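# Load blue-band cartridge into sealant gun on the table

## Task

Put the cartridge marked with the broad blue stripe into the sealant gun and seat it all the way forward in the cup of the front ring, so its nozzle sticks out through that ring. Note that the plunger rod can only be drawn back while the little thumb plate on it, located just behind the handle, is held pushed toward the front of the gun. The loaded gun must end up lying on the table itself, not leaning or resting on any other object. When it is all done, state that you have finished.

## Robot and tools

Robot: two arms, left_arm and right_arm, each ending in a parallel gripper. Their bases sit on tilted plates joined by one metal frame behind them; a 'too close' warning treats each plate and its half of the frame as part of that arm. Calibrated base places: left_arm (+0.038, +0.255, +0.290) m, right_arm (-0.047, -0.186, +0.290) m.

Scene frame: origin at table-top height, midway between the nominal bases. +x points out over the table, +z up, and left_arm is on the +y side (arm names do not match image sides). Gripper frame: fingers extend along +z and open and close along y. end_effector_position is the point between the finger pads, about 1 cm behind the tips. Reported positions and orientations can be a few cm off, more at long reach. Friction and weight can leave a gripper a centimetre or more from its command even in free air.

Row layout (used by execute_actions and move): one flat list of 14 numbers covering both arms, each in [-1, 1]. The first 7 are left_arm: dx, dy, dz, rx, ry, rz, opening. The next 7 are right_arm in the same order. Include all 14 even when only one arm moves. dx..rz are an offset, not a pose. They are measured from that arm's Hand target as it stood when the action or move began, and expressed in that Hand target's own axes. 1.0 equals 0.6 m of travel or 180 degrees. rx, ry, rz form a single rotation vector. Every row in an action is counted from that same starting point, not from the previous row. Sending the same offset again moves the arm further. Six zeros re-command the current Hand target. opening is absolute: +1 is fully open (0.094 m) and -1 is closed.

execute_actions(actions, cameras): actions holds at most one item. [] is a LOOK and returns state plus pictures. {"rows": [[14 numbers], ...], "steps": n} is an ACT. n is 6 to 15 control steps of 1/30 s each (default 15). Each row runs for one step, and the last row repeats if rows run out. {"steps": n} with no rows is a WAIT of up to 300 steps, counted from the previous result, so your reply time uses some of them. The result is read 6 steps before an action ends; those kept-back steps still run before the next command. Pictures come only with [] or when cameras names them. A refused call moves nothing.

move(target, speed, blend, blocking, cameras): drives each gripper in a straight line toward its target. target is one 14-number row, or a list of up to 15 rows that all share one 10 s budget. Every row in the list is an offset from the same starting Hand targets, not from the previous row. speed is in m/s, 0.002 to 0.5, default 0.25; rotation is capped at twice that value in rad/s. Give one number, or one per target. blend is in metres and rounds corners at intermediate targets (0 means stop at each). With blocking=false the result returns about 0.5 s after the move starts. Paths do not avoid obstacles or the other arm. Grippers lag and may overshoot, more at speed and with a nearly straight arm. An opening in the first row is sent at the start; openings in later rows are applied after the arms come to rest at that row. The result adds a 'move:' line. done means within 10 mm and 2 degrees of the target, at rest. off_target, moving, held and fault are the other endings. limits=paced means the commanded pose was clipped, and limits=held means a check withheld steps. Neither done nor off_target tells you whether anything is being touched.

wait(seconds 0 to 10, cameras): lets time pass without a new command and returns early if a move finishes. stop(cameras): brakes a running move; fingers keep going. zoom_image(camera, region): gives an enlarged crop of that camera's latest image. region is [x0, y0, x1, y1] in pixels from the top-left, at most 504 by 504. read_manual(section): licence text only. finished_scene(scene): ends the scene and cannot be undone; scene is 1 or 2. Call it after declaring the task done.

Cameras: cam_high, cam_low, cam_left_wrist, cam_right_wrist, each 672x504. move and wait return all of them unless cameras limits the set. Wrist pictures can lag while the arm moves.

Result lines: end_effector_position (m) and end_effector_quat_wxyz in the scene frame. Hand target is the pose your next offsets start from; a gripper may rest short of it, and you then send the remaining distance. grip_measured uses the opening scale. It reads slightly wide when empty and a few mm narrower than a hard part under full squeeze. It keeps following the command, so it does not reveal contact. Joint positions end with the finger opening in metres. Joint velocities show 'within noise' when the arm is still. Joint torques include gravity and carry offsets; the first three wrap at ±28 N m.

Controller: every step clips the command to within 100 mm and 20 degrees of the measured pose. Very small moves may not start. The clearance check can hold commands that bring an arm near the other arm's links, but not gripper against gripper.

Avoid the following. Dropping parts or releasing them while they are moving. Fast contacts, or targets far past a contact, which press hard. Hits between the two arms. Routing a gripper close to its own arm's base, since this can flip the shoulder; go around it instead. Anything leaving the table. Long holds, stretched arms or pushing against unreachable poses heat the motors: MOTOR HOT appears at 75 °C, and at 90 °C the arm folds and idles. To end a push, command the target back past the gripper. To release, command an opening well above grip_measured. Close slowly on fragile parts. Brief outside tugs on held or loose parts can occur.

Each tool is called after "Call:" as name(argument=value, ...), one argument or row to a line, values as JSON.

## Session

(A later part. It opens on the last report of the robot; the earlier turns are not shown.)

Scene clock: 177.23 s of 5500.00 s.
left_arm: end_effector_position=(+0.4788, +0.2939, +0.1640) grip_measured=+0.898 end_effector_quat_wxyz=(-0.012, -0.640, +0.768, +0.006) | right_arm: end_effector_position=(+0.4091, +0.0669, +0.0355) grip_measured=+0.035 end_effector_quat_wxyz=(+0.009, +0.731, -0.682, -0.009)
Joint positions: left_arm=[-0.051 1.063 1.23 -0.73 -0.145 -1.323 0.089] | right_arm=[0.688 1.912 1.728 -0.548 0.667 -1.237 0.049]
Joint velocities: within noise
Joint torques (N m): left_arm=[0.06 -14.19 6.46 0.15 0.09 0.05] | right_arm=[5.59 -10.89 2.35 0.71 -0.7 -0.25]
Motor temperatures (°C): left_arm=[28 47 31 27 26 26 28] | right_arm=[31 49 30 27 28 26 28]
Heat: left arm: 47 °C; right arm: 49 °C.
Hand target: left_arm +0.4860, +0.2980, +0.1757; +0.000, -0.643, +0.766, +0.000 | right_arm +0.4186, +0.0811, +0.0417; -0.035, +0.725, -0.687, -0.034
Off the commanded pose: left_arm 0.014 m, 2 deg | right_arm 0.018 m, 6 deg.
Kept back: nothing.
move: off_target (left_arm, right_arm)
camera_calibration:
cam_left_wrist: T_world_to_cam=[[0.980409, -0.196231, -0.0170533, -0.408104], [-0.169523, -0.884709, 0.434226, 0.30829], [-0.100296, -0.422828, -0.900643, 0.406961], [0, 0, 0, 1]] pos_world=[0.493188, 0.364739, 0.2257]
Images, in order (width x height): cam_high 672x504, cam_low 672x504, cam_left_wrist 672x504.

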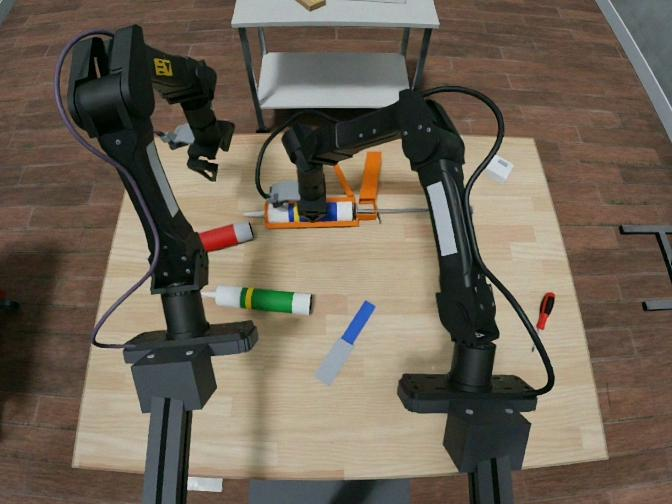

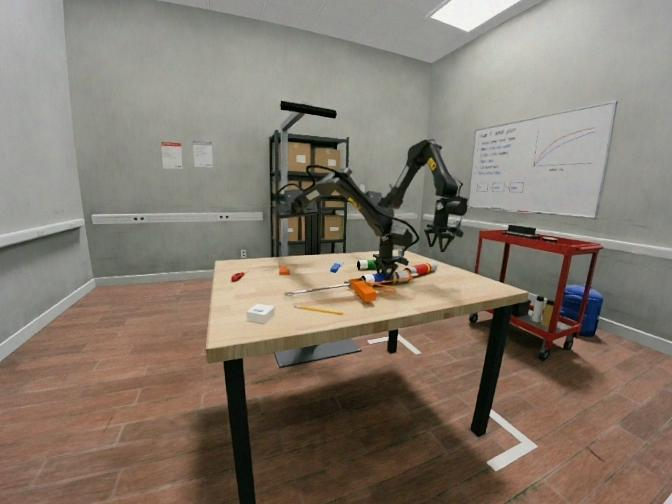

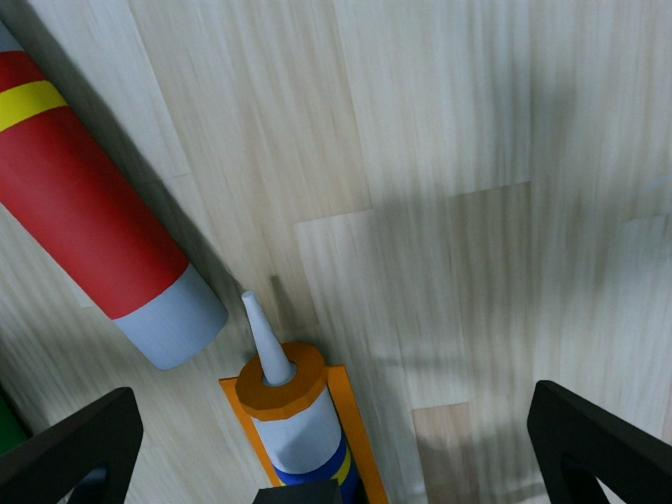

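Call:
move(
  target=[0,0,0,0,0,0,0.9,-0.024,0.010,0.009,0,0,0,0.12],
  speed=0.04,
  cameras=["cam_high","cam_low","cam_left_wrist"],
)

Call:
zoom_image(
  camera="cam_high",
  region=[250, 170, 400, 240],
)

Call:
zoom_image(
  camera="cam_left_wrist",
  region=[220, 304, 520, 504],
)

Call:
zoom_image(
  camera="cam_low",
  region=[330, 240, 450, 310],
)

Scene clock: 181.87 s of 5500.00 s.
left_arm: end_effector_position=(+0.4788, +0.2939, +0.1640) grip_measured=+0.898 end_effector_quat_wxyz=(-0.012, -0.640, +0.768, +0.006) | right_arm: end_effector_position=(+0.4086, +0.0671, +0.0354) grip_measured=+0.117 end_effector_quat_wxyz=(+0.008, +0.731, -0.682, -0.010)
Joint positions: left_arm=[-0.051 1.063 1.23 -0.73 -0.145 -1.323 0.089] | right_arm=[0.688 1.912 1.726 -0.546 0.665 -1.237 0.052]
Joint velocities: within noise
Joint torques (N m): left_arm=[0.06 -14.2 6.45 0.15 0.1 0.06] | right_arm=[7.5 -8.4 3.29 0.85 -0.54 -0.06]
Motor temperatures (°C): left_arm=[28 48 31 27 26 26 28] | right_arm=[31 50 30 27 28 26 28]
Heat: left arm: 48 °C; right arm: 50 °C.
Hand target: left_arm +0.4860, +0.2980, +0.1757; +0.000, -0.643, +0.766, +0.000 | right_arm +0.4118, +0.0956, +0.0377; -0.035, +0.725, -0.687, -0.034
Off the commanded pose: left_arm 0.014 m, 2 deg | right_arm 0.029 m, 6 deg.
Kept back: nothing.
move: off_target (left_arm, right_arm)
camera_calibration:
cam_left_wrist: T_world_to_cam=[[0.980409, -0.196231, -0.0170533, -0.408104], [-0.169523, -0.884709, 0.434226, 0.30829], [-0.100296, -0.422828, -0.900643, 0.406961], [0, 0, 0, 1]] pos_world=[0.493188, 0.364739, 0.2257]
Images, in order (width x height): cam_high 672x504, cam_low 672x504, cam_left_wrist 672x504.

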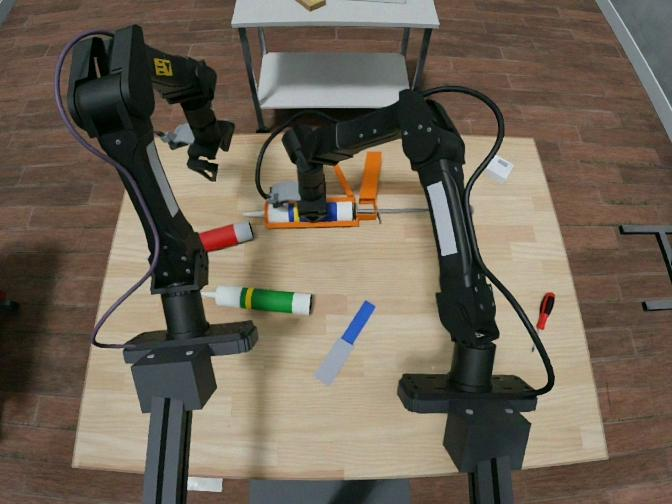

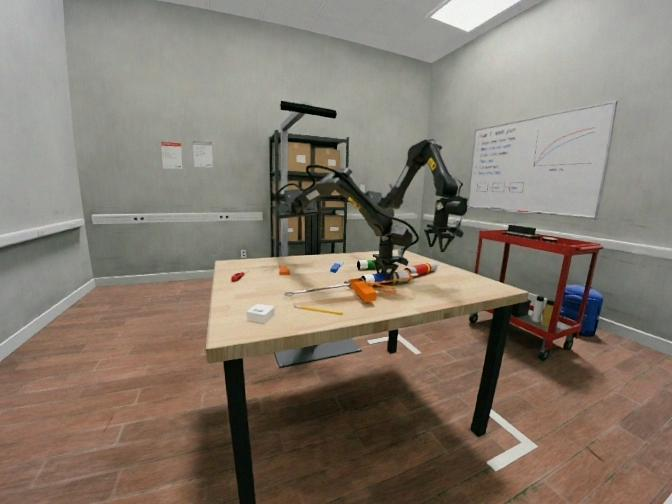

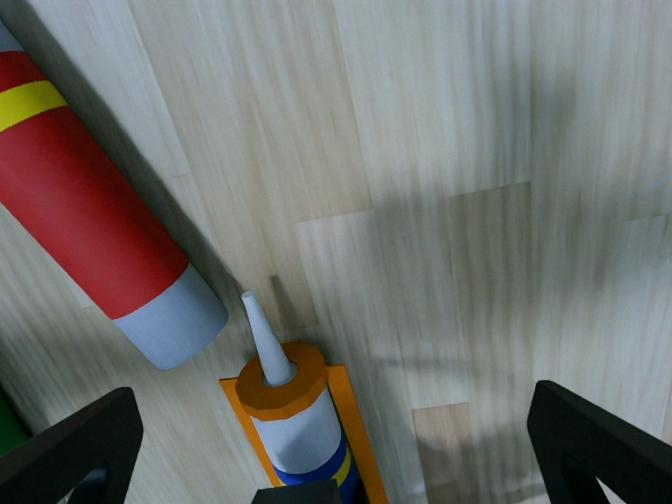

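Scaled by 3.360 from the camera's 672x504 image, which has a finer 960x720 frame.

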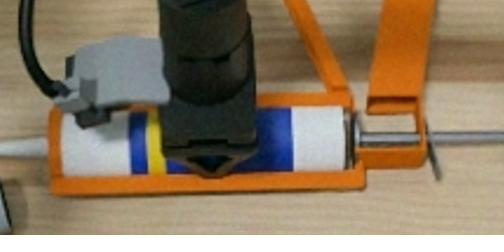

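Scaled by 1.680 from the camera's 672x504 image, which has a finer 960x720 frame.

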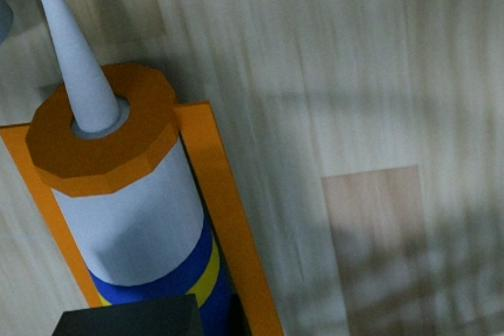

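Scaled by 4.200 from the camera's 672x504 image, which has a finer 960x720 frame.

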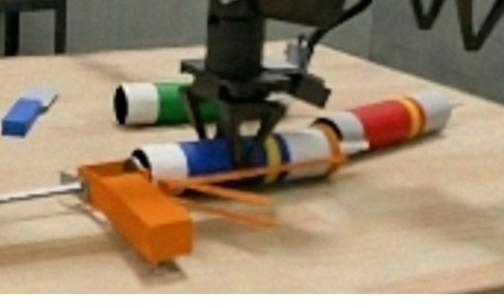

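Call:
move(
  target=[0,0,0,0,0,0,0.9,0,0,0,0,0,0,-0.3],
  speed=0.04,
  cameras=[],
)

Call:
move(
  target=[0,0,0,0,0,0,0.9,-0.018,0.0,0.0,0,0,0,-0.3],
  speed=0.04,
  cameras=["cam_high","cam_low","cam_left_wrist"],
)

Call:
zoom_image(
  camera="cam_high",
  region=[250, 170, 400, 240],
)

Call:
zoom_image(
  camera="cam_left_wrist",
  region=[220, 304, 520, 504],
)

Call:
zoom_image(
  camera="cam_low",
  region=[330, 240, 450, 310],
)

Scene clock: 182.93 s of 5500.00 s.
left_arm: end_effector_position=(+0.4788, +0.2939, +0.1640) grip_measured=+0.898 end_effector_quat_wxyz=(-0.012, -0.640, +0.768, +0.006) | right_arm: end_effector_position=(+0.4091, +0.0676, +0.0354) grip_measured=+0.040 end_effector_quat_wxyz=(+0.007, +0.730, -0.683, -0.010)
Joint positions: left_arm=[-0.051 1.063 1.23 -0.73 -0.145 -1.323 0.089] | right_arm=[0.688 1.912 1.726 -0.543 0.664 -1.237 0.049]
Joint velocities: within noise
Joint torques (N m): left_arm=[0.06 -14.2 6.45 0.15 0.1 0.06] | right_arm=[7.5 -8.4 3.3 0.82 -0.53 -0.06]
Motor temperatures (°C): left_arm=[28 48 31 27 26 26 28] | right_arm=[31 50 29 27 28 26 28]
Heat: left arm: 48 °C; right arm: 50 °C.
Hand target: left_arm +0.4860, +0.2980, +0.1757; +0.000, -0.643, +0.766, +0.000 | right_arm +0.4118, +0.0956, +0.0377; -0.035, +0.725, -0.687, -0.034
Off the commanded pose: left_arm 0.014 m, 2 deg | right_arm 0.028 m, 6 deg.
Kept back: nothing.
move: off_target (left_arm, right_arm)
No camera images: "cameras" was empty.

Scene clock: 183.63 s of 5500.00 s.
left_arm: end_effector_position=(+0.4788, +0.2939, +0.1640) grip_measured=+0.898 end_effector_quat_wxyz=(-0.012, -0.640, +0.768, +0.006) | right_arm: end_effector_position=(+0.4094, +0.0677, +0.0355) grip_measured=+0.040 end_effector_quat_wxyz=(+0.007, +0.730, -0.683, -0.010)
Joint positions: left_arm=[-0.051 1.063 1.23 -0.73 -0.145 -1.323 0.089] | right_arm=[0.688 1.912 1.726 -0.543 0.664 -1.237 0.049]
Joint velocities: within noise
Joint torques (N m): left_arm=[0.05 -14.19 6.45 0.15 0.09 0.05] | right_arm=[9.24 -6.79 5.44 0.68 -0.39 0.08]
Motor temperatures (°C): left_arm=[28 48 31 27 26 26 28] | right_arm=[31 50 29 27 28 26 28]
Heat: left arm: 48 °C; right arm: 50 °C.
Hand target: left_arm +0.4860, +0.2980, +0.1757; +0.000, -0.643, +0.766, +0.000 | right_arm +0.4113, +0.1063, +0.0388; -0.035, +0.725, -0.687, -0.034
Off the commanded pose: left_arm 0.014 m, 2 deg | right_arm 0.039 m, 6 deg.
Kept back: nothing.
move: off_target (left_arm, right_arm)
camera_calibration:
cam_left_wrist: T_world_to_cam=[[0.980409, -0.196231, -0.0170533, -0.408104], [-0.169523, -0.884709, 0.434226, 0.30829], [-0.100296, -0.422828, -0.900643, 0.406961], [0, 0, 0, 1]] pos_world=[0.493188, 0.364739, 0.2257]
Images, in order (width x height): cam_high 672x504, cam_low 672x504, cam_left_wrist 672x504.

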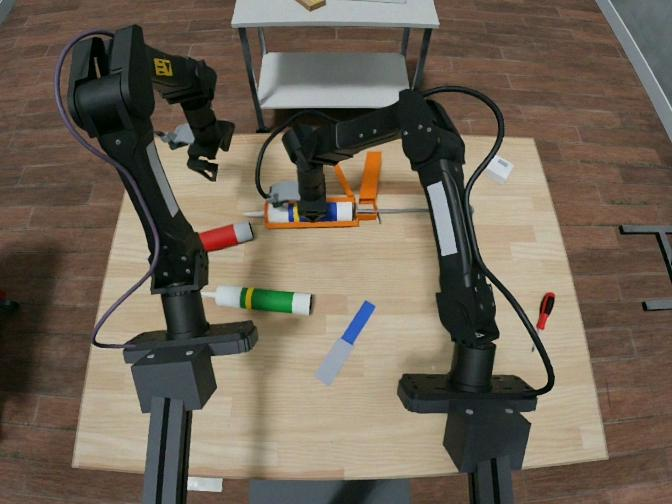

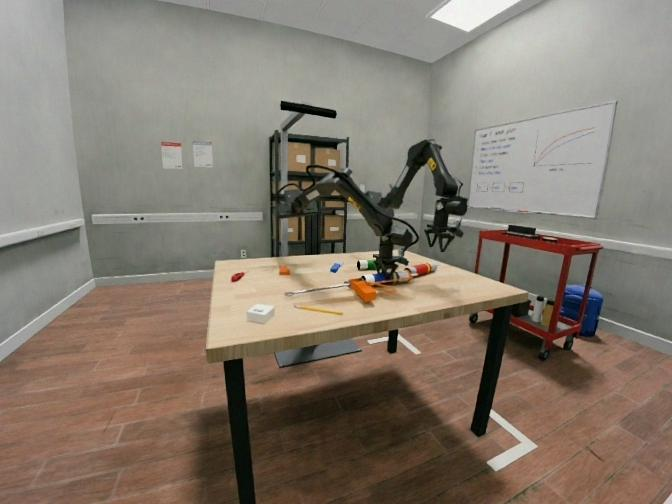

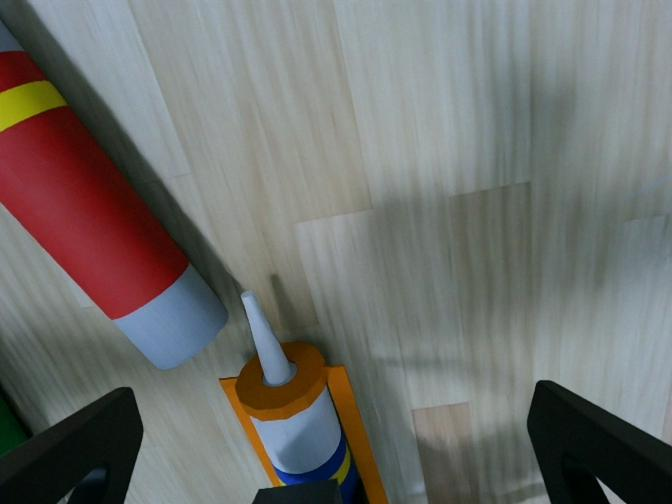

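Scaled by 3.360 from the camera's 672x504 image, which has a finer 960x720 frame.

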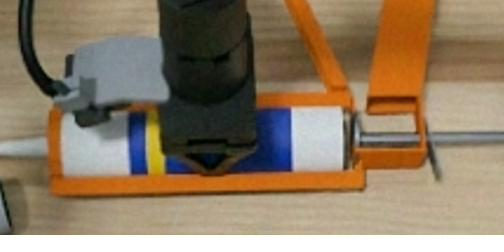

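Scaled by 1.680 from the camera's 672x504 image, which has a finer 960x720 frame.

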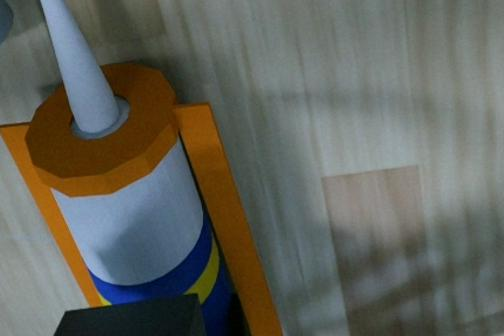

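Scaled by 4.200 from the camera's 672x504 image, which has a finer 960x720 frame.

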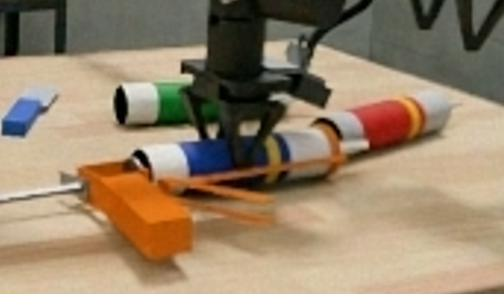

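Call:
zoom_image(
  camera="cam_high",
  region=[230, 190, 290, 240],
)

Call:
zoom_image(
  camera="cam_high",
  region=[330, 190, 390, 240],
)

Call:
zoom_image(
  camera="cam_left_wrist",
  region=[210, 280, 350, 420],
)

Scaled by 8.400 from the camera's 672x504 image, which has a finer 960x720 frame.

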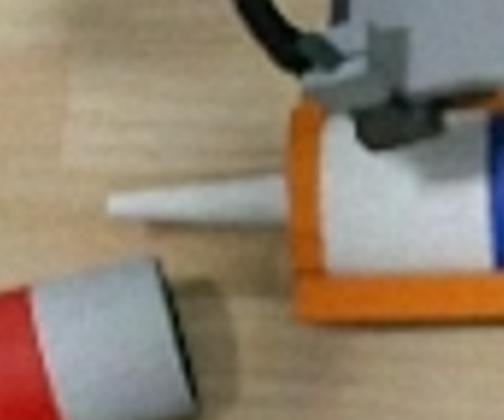

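Scaled by 8.400 from the camera's 672x504 image, which has a finer 960x720 frame.

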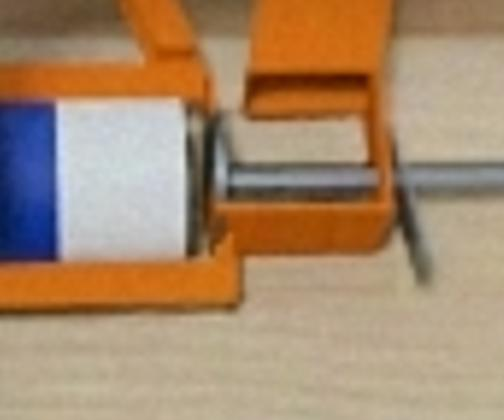

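Scaled by 3.600 from the camera's 672x504 image, which has a finer 960x720 frame.

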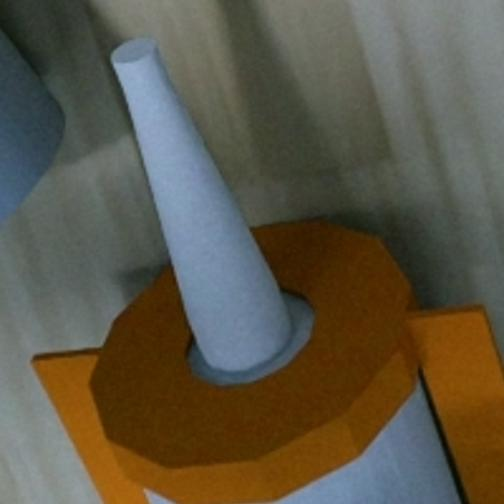

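Call:
move(
  target=[0,0,0,0,0,0,0.9,0.045,0.002,-0.0044,0,0.015,0,-0.3],
  speed=0.04,
  cameras=[],
)

Call:
move(
  target=[0,0,0,0,0,0,0.9,0,0,0,0,0,0,0.4],
  speed=0.04,
  cameras=["cam_high","cam_low","cam_left_wrist"],
)

Call:
zoom_image(
  camera="cam_high",
  region=[250, 170, 400, 240],
)

Call:
zoom_image(
  camera="cam_low",
  region=[330, 240, 450, 310],
)

Scene clock: 185.70 s of 5500.00 s.
left_arm: end_effector_position=(+0.4788, +0.2939, +0.1640) grip_measured=+0.898 end_effector_quat_wxyz=(-0.012, -0.640, +0.768, +0.006) | right_arm: end_effector_position=(+0.4085, +0.0674, +0.0350) grip_measured=+0.040 end_effector_quat_wxyz=(+0.007, +0.730, -0.683, -0.009)
Joint positions: left_arm=[-0.051 1.063 1.23 -0.73 -0.145 -1.323 0.089] | right_arm=[0.688 1.911 1.72 -0.537 0.665 -1.239 0.049]
Joint velocities: within noise
Joint torques (N m): left_arm=[0.06 -14.2 6.46 0.15 0.1 0.05] | right_arm=[6.48 -9.7 1.99 0.64 -0.19 -0.06]
Motor temperatures (°C): left_arm=[28 48 31 27 26 26 28] | right_arm=[31 49 29 27 28 26 28]
Heat: left arm: 48 °C; right arm: 49 °C.
Hand target: left_arm +0.4860, +0.2980, +0.1757; +0.000, -0.643, +0.766, +0.000 | right_arm +0.4114, +0.0792, +0.0387; -0.019, +0.725, -0.688, -0.017
Off the commanded pose: left_arm 0.014 m, 2 deg | right_arm 0.013 m, 3 deg.
Kept back: nothing.
move: off_target (left_arm, right_arm)
No camera images: "cameras" was empty.

Scene clock: 186.40 s of 5500.00 s.
left_arm: end_effector_position=(+0.4788, +0.2939, +0.1640) grip_measured=+0.898 end_effector_quat_wxyz=(-0.012, -0.640, +0.768, +0.006) | right_arm: end_effector_position=(+0.4040, +0.0675, +0.0329) grip_measured=+0.398 end_effector_quat_wxyz=(+0.009, +0.731, -0.682, -0.011)
Joint positions: left_arm=[-0.051 1.063 1.23 -0.73 -0.145 -1.323 0.089] | right_arm=[0.687 1.911 1.705 -0.529 0.662 -1.237 0.066]
Joint velocities: within noise
Joint torques (N m): left_arm=[0.06 -14.2 6.46 0.15 0.1 0.05] | right_arm=[6.56 -9.77 2.91 0.58 -0.16 -0.09]
Motor temperatures (°C): left_arm=[28 48 31 27 26 26 28] | right_arm=[31 49 29 27 28 26 28]
Heat: left arm: 48 °C; right arm: 49 °C.
Hand target: left_arm +0.4860, +0.2980, +0.1757; +0.000, -0.643, +0.766, +0.000 | right_arm +0.4115, +0.0792, +0.0388; -0.019, +0.725, -0.688, -0.017
Off the commanded pose: left_arm 0.014 m, 2 deg | right_arm 0.015 m, 3 deg.
Kept back: nothing.
move: off_target (left_arm, right_arm)
camera_calibration:
cam_left_wrist: T_world_to_cam=[[0.980409, -0.196231, -0.0170533, -0.408104], [-0.169523, -0.884709, 0.434226, 0.30829], [-0.100296, -0.422828, -0.900643, 0.406961], [0, 0, 0, 1]] pos_world=[0.493188, 0.364739, 0.2257]
Images, in order (width x height): cam_high 672x504, cam_low 672x504, cam_left_wrist 672x504.

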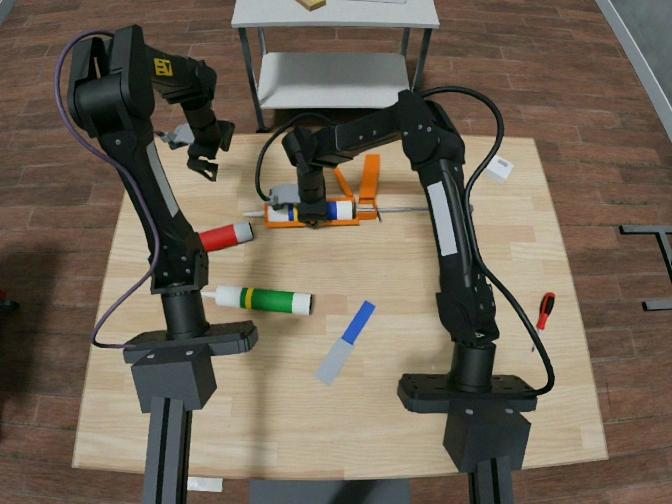

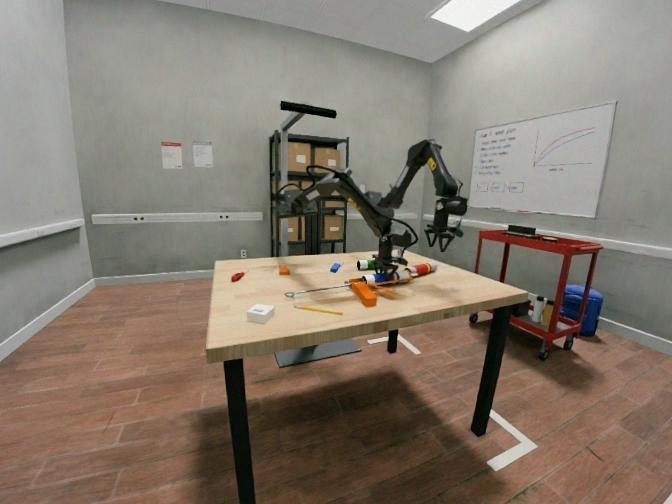

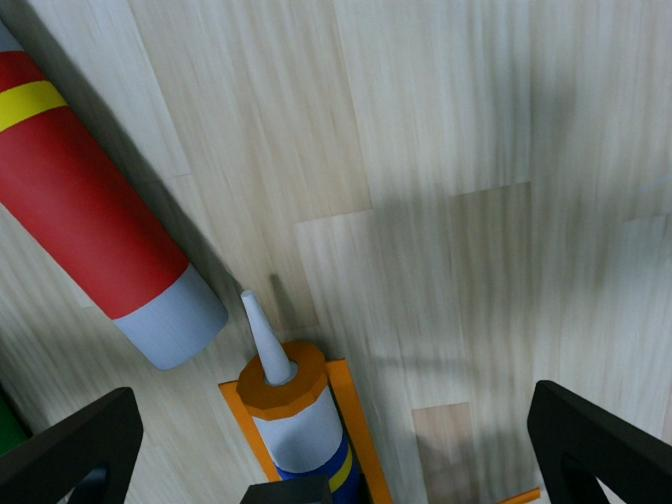

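Scaled by 3.360 from the camera's 672x504 image, which has a finer 960x720 frame.

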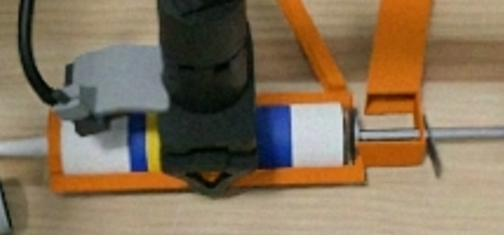

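Scaled by 4.200 from the camera's 672x504 image, which has a finer 960x720 frame.

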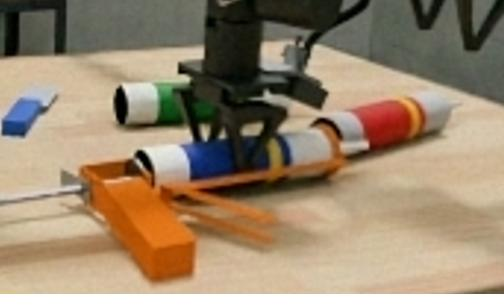

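Call:
move(
  target=[0,0,0,0,0,0,0.9,-0.0077,-0.0067,-0.1497,0,0,0,0.45],
  speed=0.08,
)

Call:
zoom_image(
  camera="cam_high",
  region=[250, 170, 400, 240],
)

Call:
zoom_image(
  camera="cam_low",
  region=[330, 240, 450, 310],
)

Scene clock: 188.43 s of 5500.00 s.
left_arm: end_effector_position=(+0.4788, +0.2939, +0.1640) grip_measured=+0.898 end_effector_quat_wxyz=(-0.012, -0.640, +0.768, +0.006) | right_arm: end_effector_position=(+0.3961, +0.0749, +0.0997) grip_measured=+0.449 end_effector_quat_wxyz=(+0.011, +0.739, -0.674, -0.017)
Joint positions: left_arm=[-0.051 1.063 1.23 -0.73 -0.145 -1.323 0.089] | right_arm=[0.815 1.8 1.692 -0.715 0.743 -1.134 0.068]
Joint velocities: within noise
Joint torques (N m): left_arm=[0.06 -14.2 6.46 0.15 0.09 0.05] | right_arm=[8.5 -11.86 5.67 -0.15 0.11 0.09]
Motor temperatures (°C): left_arm=[28 48 31 27 26 26 28] | right_arm=[31 50 29 27 28 26 28]
Heat: left arm: 48 °C; right arm: 50 °C.
Hand target: left_arm +0.4860, +0.2980, +0.1757; +0.000, -0.643, +0.766, +0.000 | right_arm +0.4151, +0.0794, +0.1286; -0.019, +0.725, -0.688, -0.017
Off the commanded pose: left_arm 0.014 m, 2 deg | right_arm 0.035 m, 4 deg.
Kept back: nothing.
move: off_target (left_arm, right_arm)
camera_calibration:
cam_left_wrist: T_world_to_cam=[[0.980409, -0.196231, -0.0170533, -0.408104], [-0.169523, -0.884709, 0.434226, 0.30829], [-0.100296, -0.422828, -0.900643, 0.406961], [0, 0, 0, 1]] pos_world=[0.493188, 0.364739, 0.2257]
cam_right_wrist: T_world_to_cam=[[0.997073, 0.0667804, -0.0372291, -0.396998], [0.0762798, -0.901975, 0.424997, 0.0370963], [-0.00519833, -0.426592, -0.904429, 0.213036], [0, 0, 0, 1]] pos_world=[0.394114, 0.150851, 0.16213]

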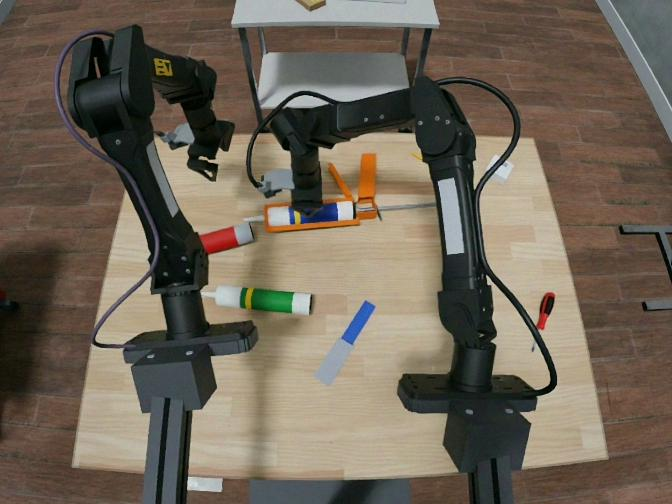

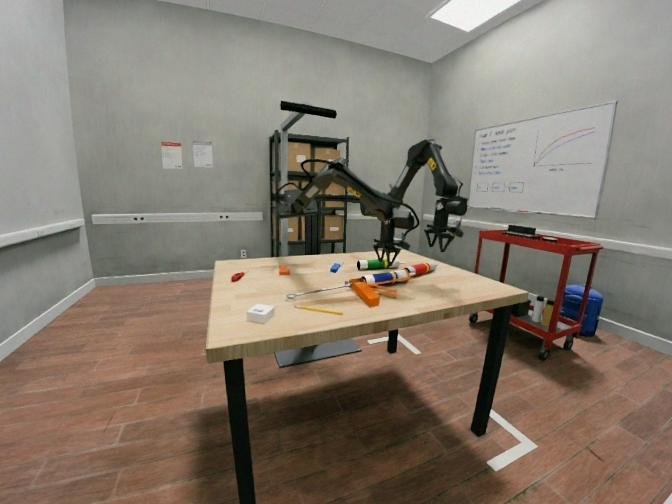

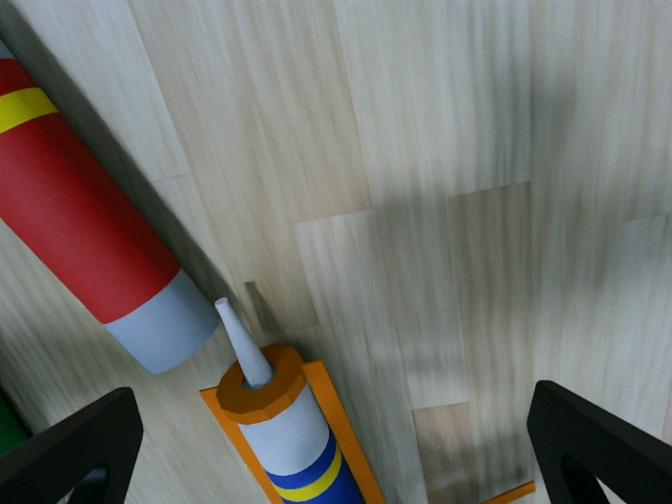

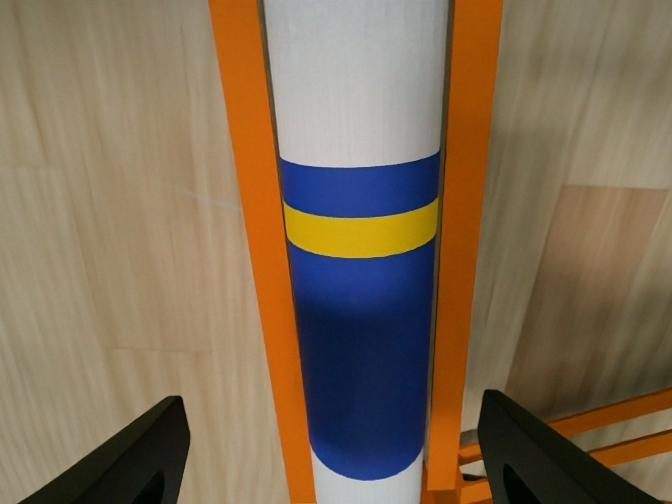

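Scaled by 3.360 from the camera's 672x504 image, which has a finer 960x720 frame.

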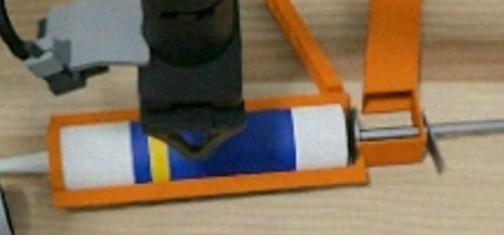

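Scaled by 4.200 from the camera's 672x504 image, which has a finer 960x720 frame.

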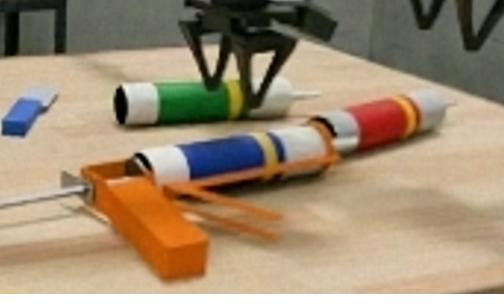

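Call:
zoom_image(
  camera="cam_left_wrist",
  region=[130, 240, 330, 440],
)

Call:
zoom_image(
  camera="cam_high",
  region=[200, 180, 300, 260],
)

Call:
zoom_image(
  camera="cam_low",
  region=[380, 250, 440, 290],
)

Scaled by 2.520 from the camera's 672x504 image, which has a finer 960x720 frame.

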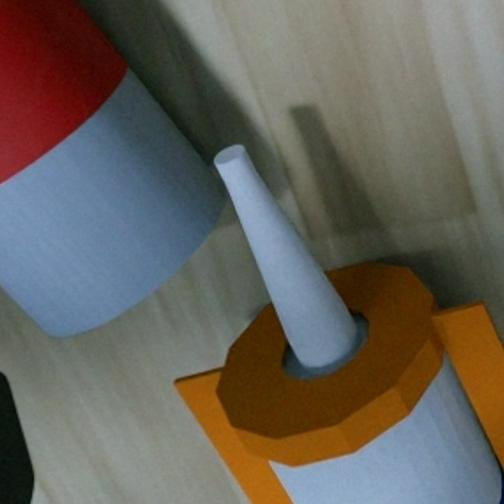

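Scaled by 5.040 from the camera's 672x504 image, which has a finer 960x720 frame.

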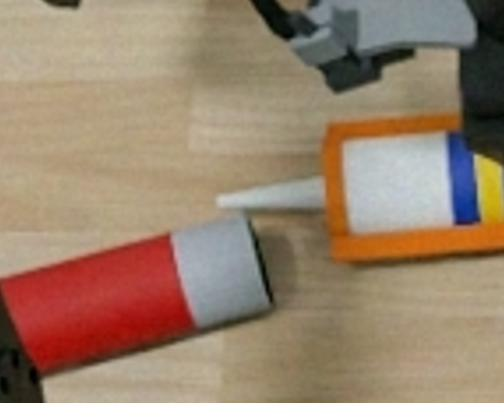

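Scaled by 8.400 from the camera's 672x504 image, which has a finer 960x720 frame.

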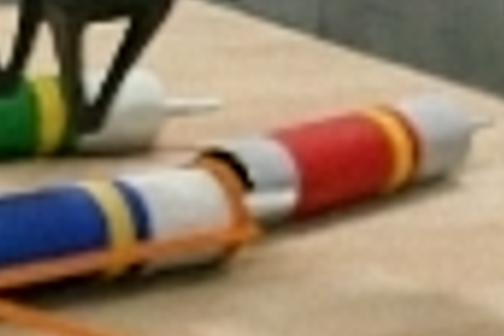

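Call:
move(
  target=[0,0,0,0,0,0,0.9,-0.0615,0.115,-0.012,0,0,0,-1],
  speed=0.1,
  cameras=["cam_high","cam_left_wrist"],
)

Scene clock: 191.33 s of 5500.00 s.
left_arm: end_effector_position=(+0.4788, +0.2939, +0.1640) grip_measured=+0.898 end_effector_quat_wxyz=(-0.012, -0.640, +0.768, +0.006) | right_arm: end_effector_position=(+0.3352, +0.1028, +0.1195) grip_measured=-0.986 end_effector_quat_wxyz=(+0.011, +0.736, -0.676, -0.015)
Joint positions: left_arm=[-0.051 1.063 1.23 -0.73 -0.145 -1.323 0.089] | right_arm=[0.958 1.786 1.514 -0.661 0.84 -0.972 0.001]
Joint velocities: within noise
Joint torques (N m): left_arm=[0.06 -14.19 6.46 0.15 0.1 0.05] | right_arm=[8.91 -9.48 2.54 0.33 0.11 0.09]
Motor temperatures (°C): left_arm=[28 48 31 27 26 26 28] | right_arm=[31 50 29 27 28 26 28]
Heat: left arm: 48 °C; right arm: 50 °C.
Hand target: left_arm +0.4860, +0.2980, +0.1757; +0.000, -0.643, +0.766, +0.000 | right_arm +0.3443, +0.1122, +0.1376; -0.019, +0.725, -0.688, -0.017
Off the commanded pose: left_arm 0.014 m, 2 deg | right_arm 0.022 m, 4 deg.
Kept back: nothing.
move: off_target (left_arm, right_arm)
camera_calibration:
cam_left_wrist: T_world_to_cam=[[0.980409, -0.196231, -0.0170533, -0.408104], [-0.169523, -0.884709, 0.434226, 0.30829], [-0.100296, -0.422828, -0.900643, 0.406961], [0, 0, 0, 1]] pos_world=[0.493188, 0.364739, 0.2257]
Images, in order (width x height): cam_high 672x504, cam_left_wrist 672x504.

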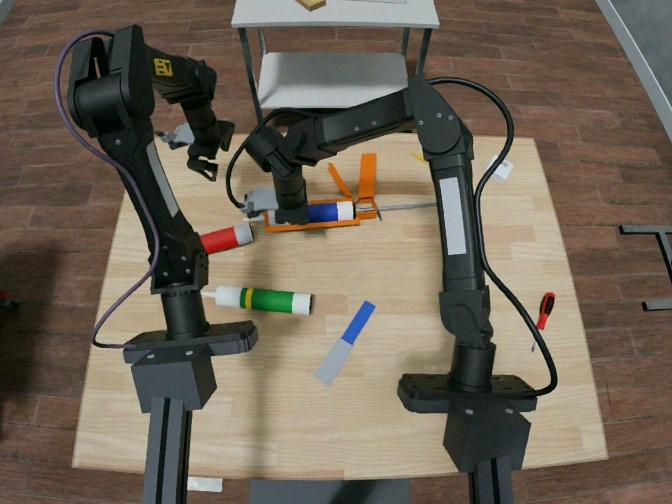

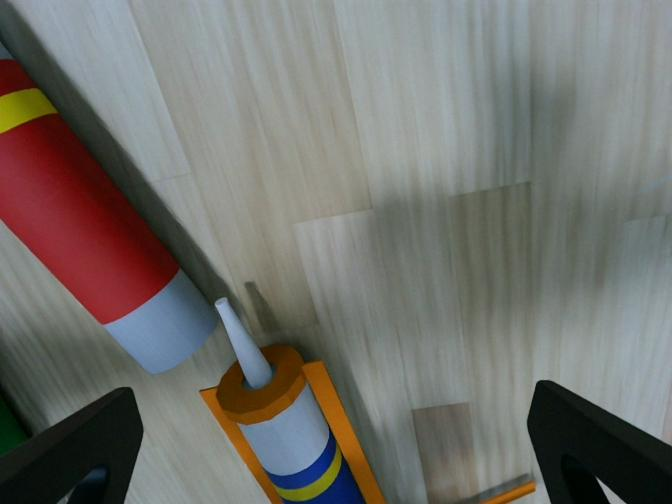

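Call:
move(
  target=[
    [0,0,0,0,0,0,0.9,-0.006,0.0415,0,0,0,0,-1],
    [0,0,0,0,0,0,0.9,0.001,0.0415,0.10,0,0,0,-1],
  ],
  speed=0.1,
  cameras=["cam_high","cam_low"],
)

Call:
zoom_image(
  camera="cam_high",
  region=[220, 170, 400, 260],
)

Call:
zoom_image(
  camera="cam_low",
  region=[330, 240, 450, 310],
)

Scene clock: 193.97 s of 5500.00 s.
left_arm: end_effector_position=(+0.4788, +0.2939, +0.1640) grip_measured=+0.898 end_effector_quat_wxyz=(-0.012, -0.640, +0.768, +0.006) | right_arm: end_effector_position=(+0.3255, +0.1040, +0.0818) grip_measured=-0.986 end_effector_quat_wxyz=(-0.011, +0.721, -0.693, -0.003)
Joint positions: left_arm=[-0.051 1.063 1.23 -0.73 -0.145 -1.323 0.089] | right_arm=[0.899 1.809 1.383 -0.385 0.816 -1.047 0.001]
Joint velocities: within noise
Joint torques (N m): left_arm=[0.06 -14.2 6.46 0.15 0.09 0.05] | right_arm=[6.11 -5.79 2.32 0.45 -0.21 -0.15]
Motor temperatures (°C): left_arm=[28 49 31 27 26 26 28] | right_arm=[32 50 29 27 28 26 28]
Heat: left arm: 49 °C; right arm: 50 °C.
Hand target: left_arm +0.4860, +0.2980, +0.1757; +0.000, -0.643, +0.766, +0.000 | right_arm +0.3194, +0.1134, +0.0774; -0.019, +0.726, -0.688, -0.017
Off the commanded pose: left_arm 0.014 m, 2 deg | right_arm 0.012 m, 2 deg.
Kept back: nothing.
move: off_target (left_arm, right_arm)
Images, in order (width x height): cam_high 672x504, cam_low 672x504.

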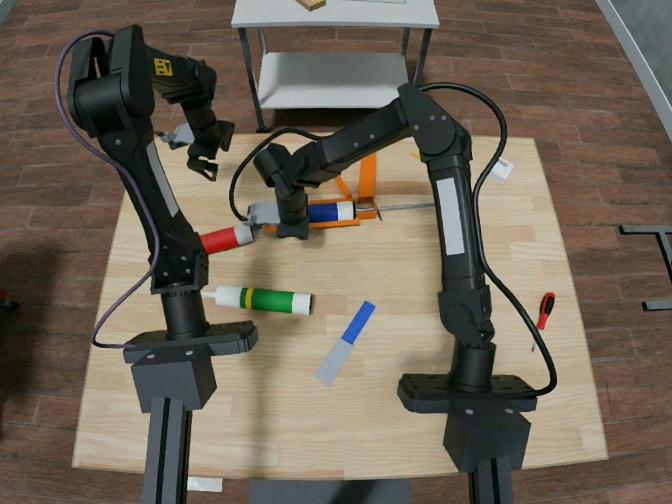

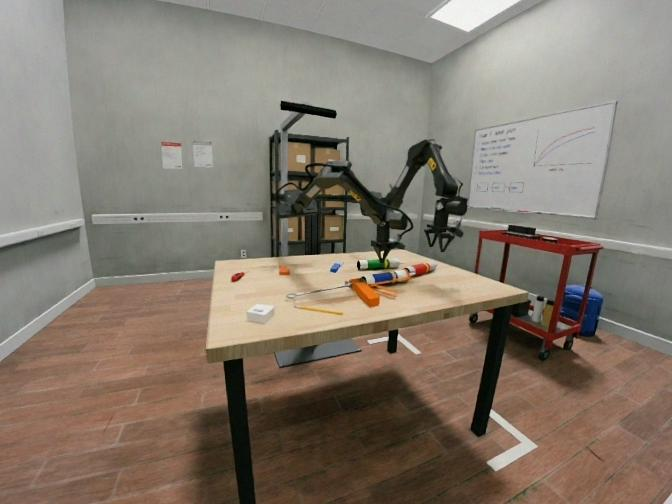

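Scaled by 2.800 from the camera's 672x504 image, which has a finer 960x720 frame.

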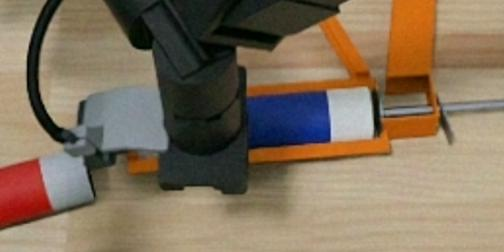

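Scaled by 4.200 from the camera's 672x504 image, which has a finer 960x720 frame.

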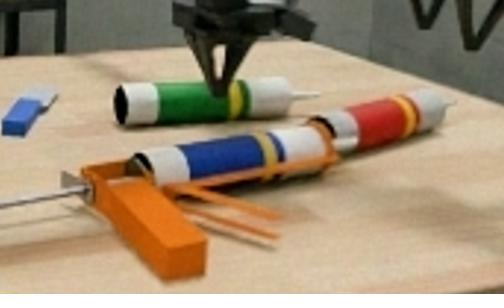

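Call:
move(
  target=[0,0,0,0,0,0,0.9,0.003,0.008,0.075,0,0,0,-1],
  speed=0.08,
  cameras=["cam_high","cam_low","cam_right_wrist"],
)

Call:
zoom_image(
  camera="cam_high",
  region=[220, 170, 400, 260],
)

Call:
zoom_image(
  camera="cam_low",
  region=[330, 240, 450, 310],
)

Scene clock: 195.27 s of 5500.00 s.
left_arm: end_effector_position=(+0.4788, +0.2939, +0.1640) grip_measured=+0.898 end_effector_quat_wxyz=(-0.012, -0.640, +0.768, +0.006) | right_arm: end_effector_position=(+0.3205, +0.1047, +0.0370) grip_measured=-0.986 end_effector_quat_wxyz=(-0.010, +0.721, -0.692, -0.004)
Joint positions: left_arm=[-0.051 1.063 1.23 -0.73 -0.145 -1.323 0.089] | right_arm=[0.822 1.9 1.383 -0.242 0.76 -1.124 0.001]
Joint velocities: within noise
Joint torques (N m): left_arm=[0.06 -14.19 6.46 0.15 0.1 0.05] | right_arm=[6.16 -6.15 2.1 0.45 -0.2 -0.15]
Motor temperatures (°C): left_arm=[28 49 31 27 26 26 28] | right_arm=[31 49 29 27 28 26 28]
Heat: left arm: 49 °C; right arm: 49 °C.
Hand target: left_arm +0.4860, +0.2980, +0.1757; +0.000, -0.643, +0.766, +0.000 | right_arm +0.3148, +0.1136, +0.0324; -0.019, +0.725, -0.688, -0.017
Off the commanded pose: left_arm 0.014 m, 2 deg | right_arm 0.012 m, 2 deg.
Kept back: nothing.
move: off_target (left_arm, right_arm)
camera_calibration:
cam_right_wrist: T_world_to_cam=[[0.999808, 0.015804, 0.0115871, -0.323328], [0.00956127, -0.909529, 0.415531, 0.118973], [0.0171059, -0.41534, -0.909505, 0.160575], [0, 0, 0, 1]] pos_world=[0.319381, 0.180013, 0.100353]
Images, in order (width x height): cam_high 672x504, cam_low 672x504, cam_right_wrist 672x504.

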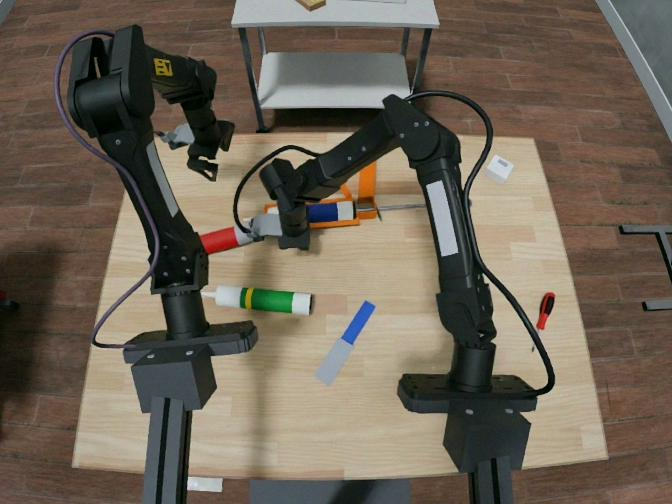

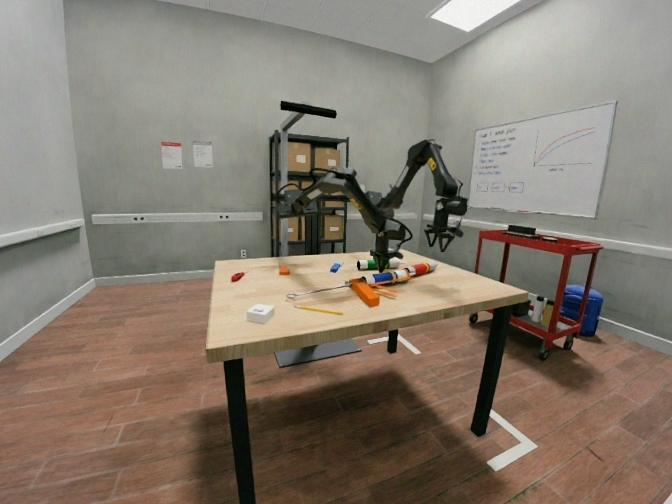

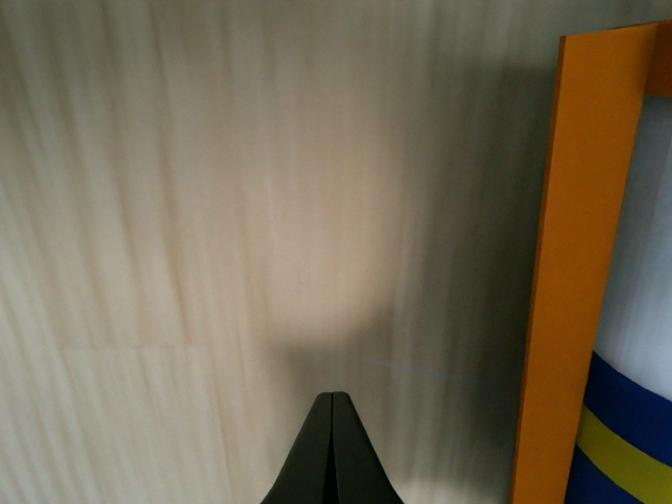

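Scaled by 2.800 from the camera's 672x504 image, which has a finer 960x720 frame.

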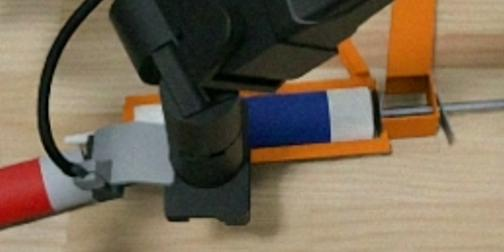

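Scaled by 4.200 from the camera's 672x504 image, which has a finer 960x720 frame.

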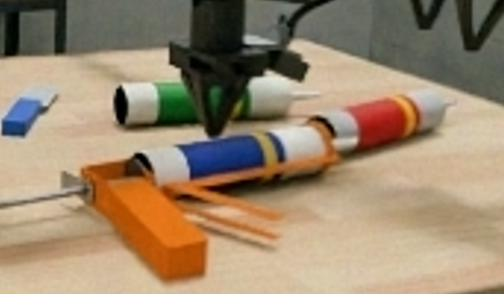

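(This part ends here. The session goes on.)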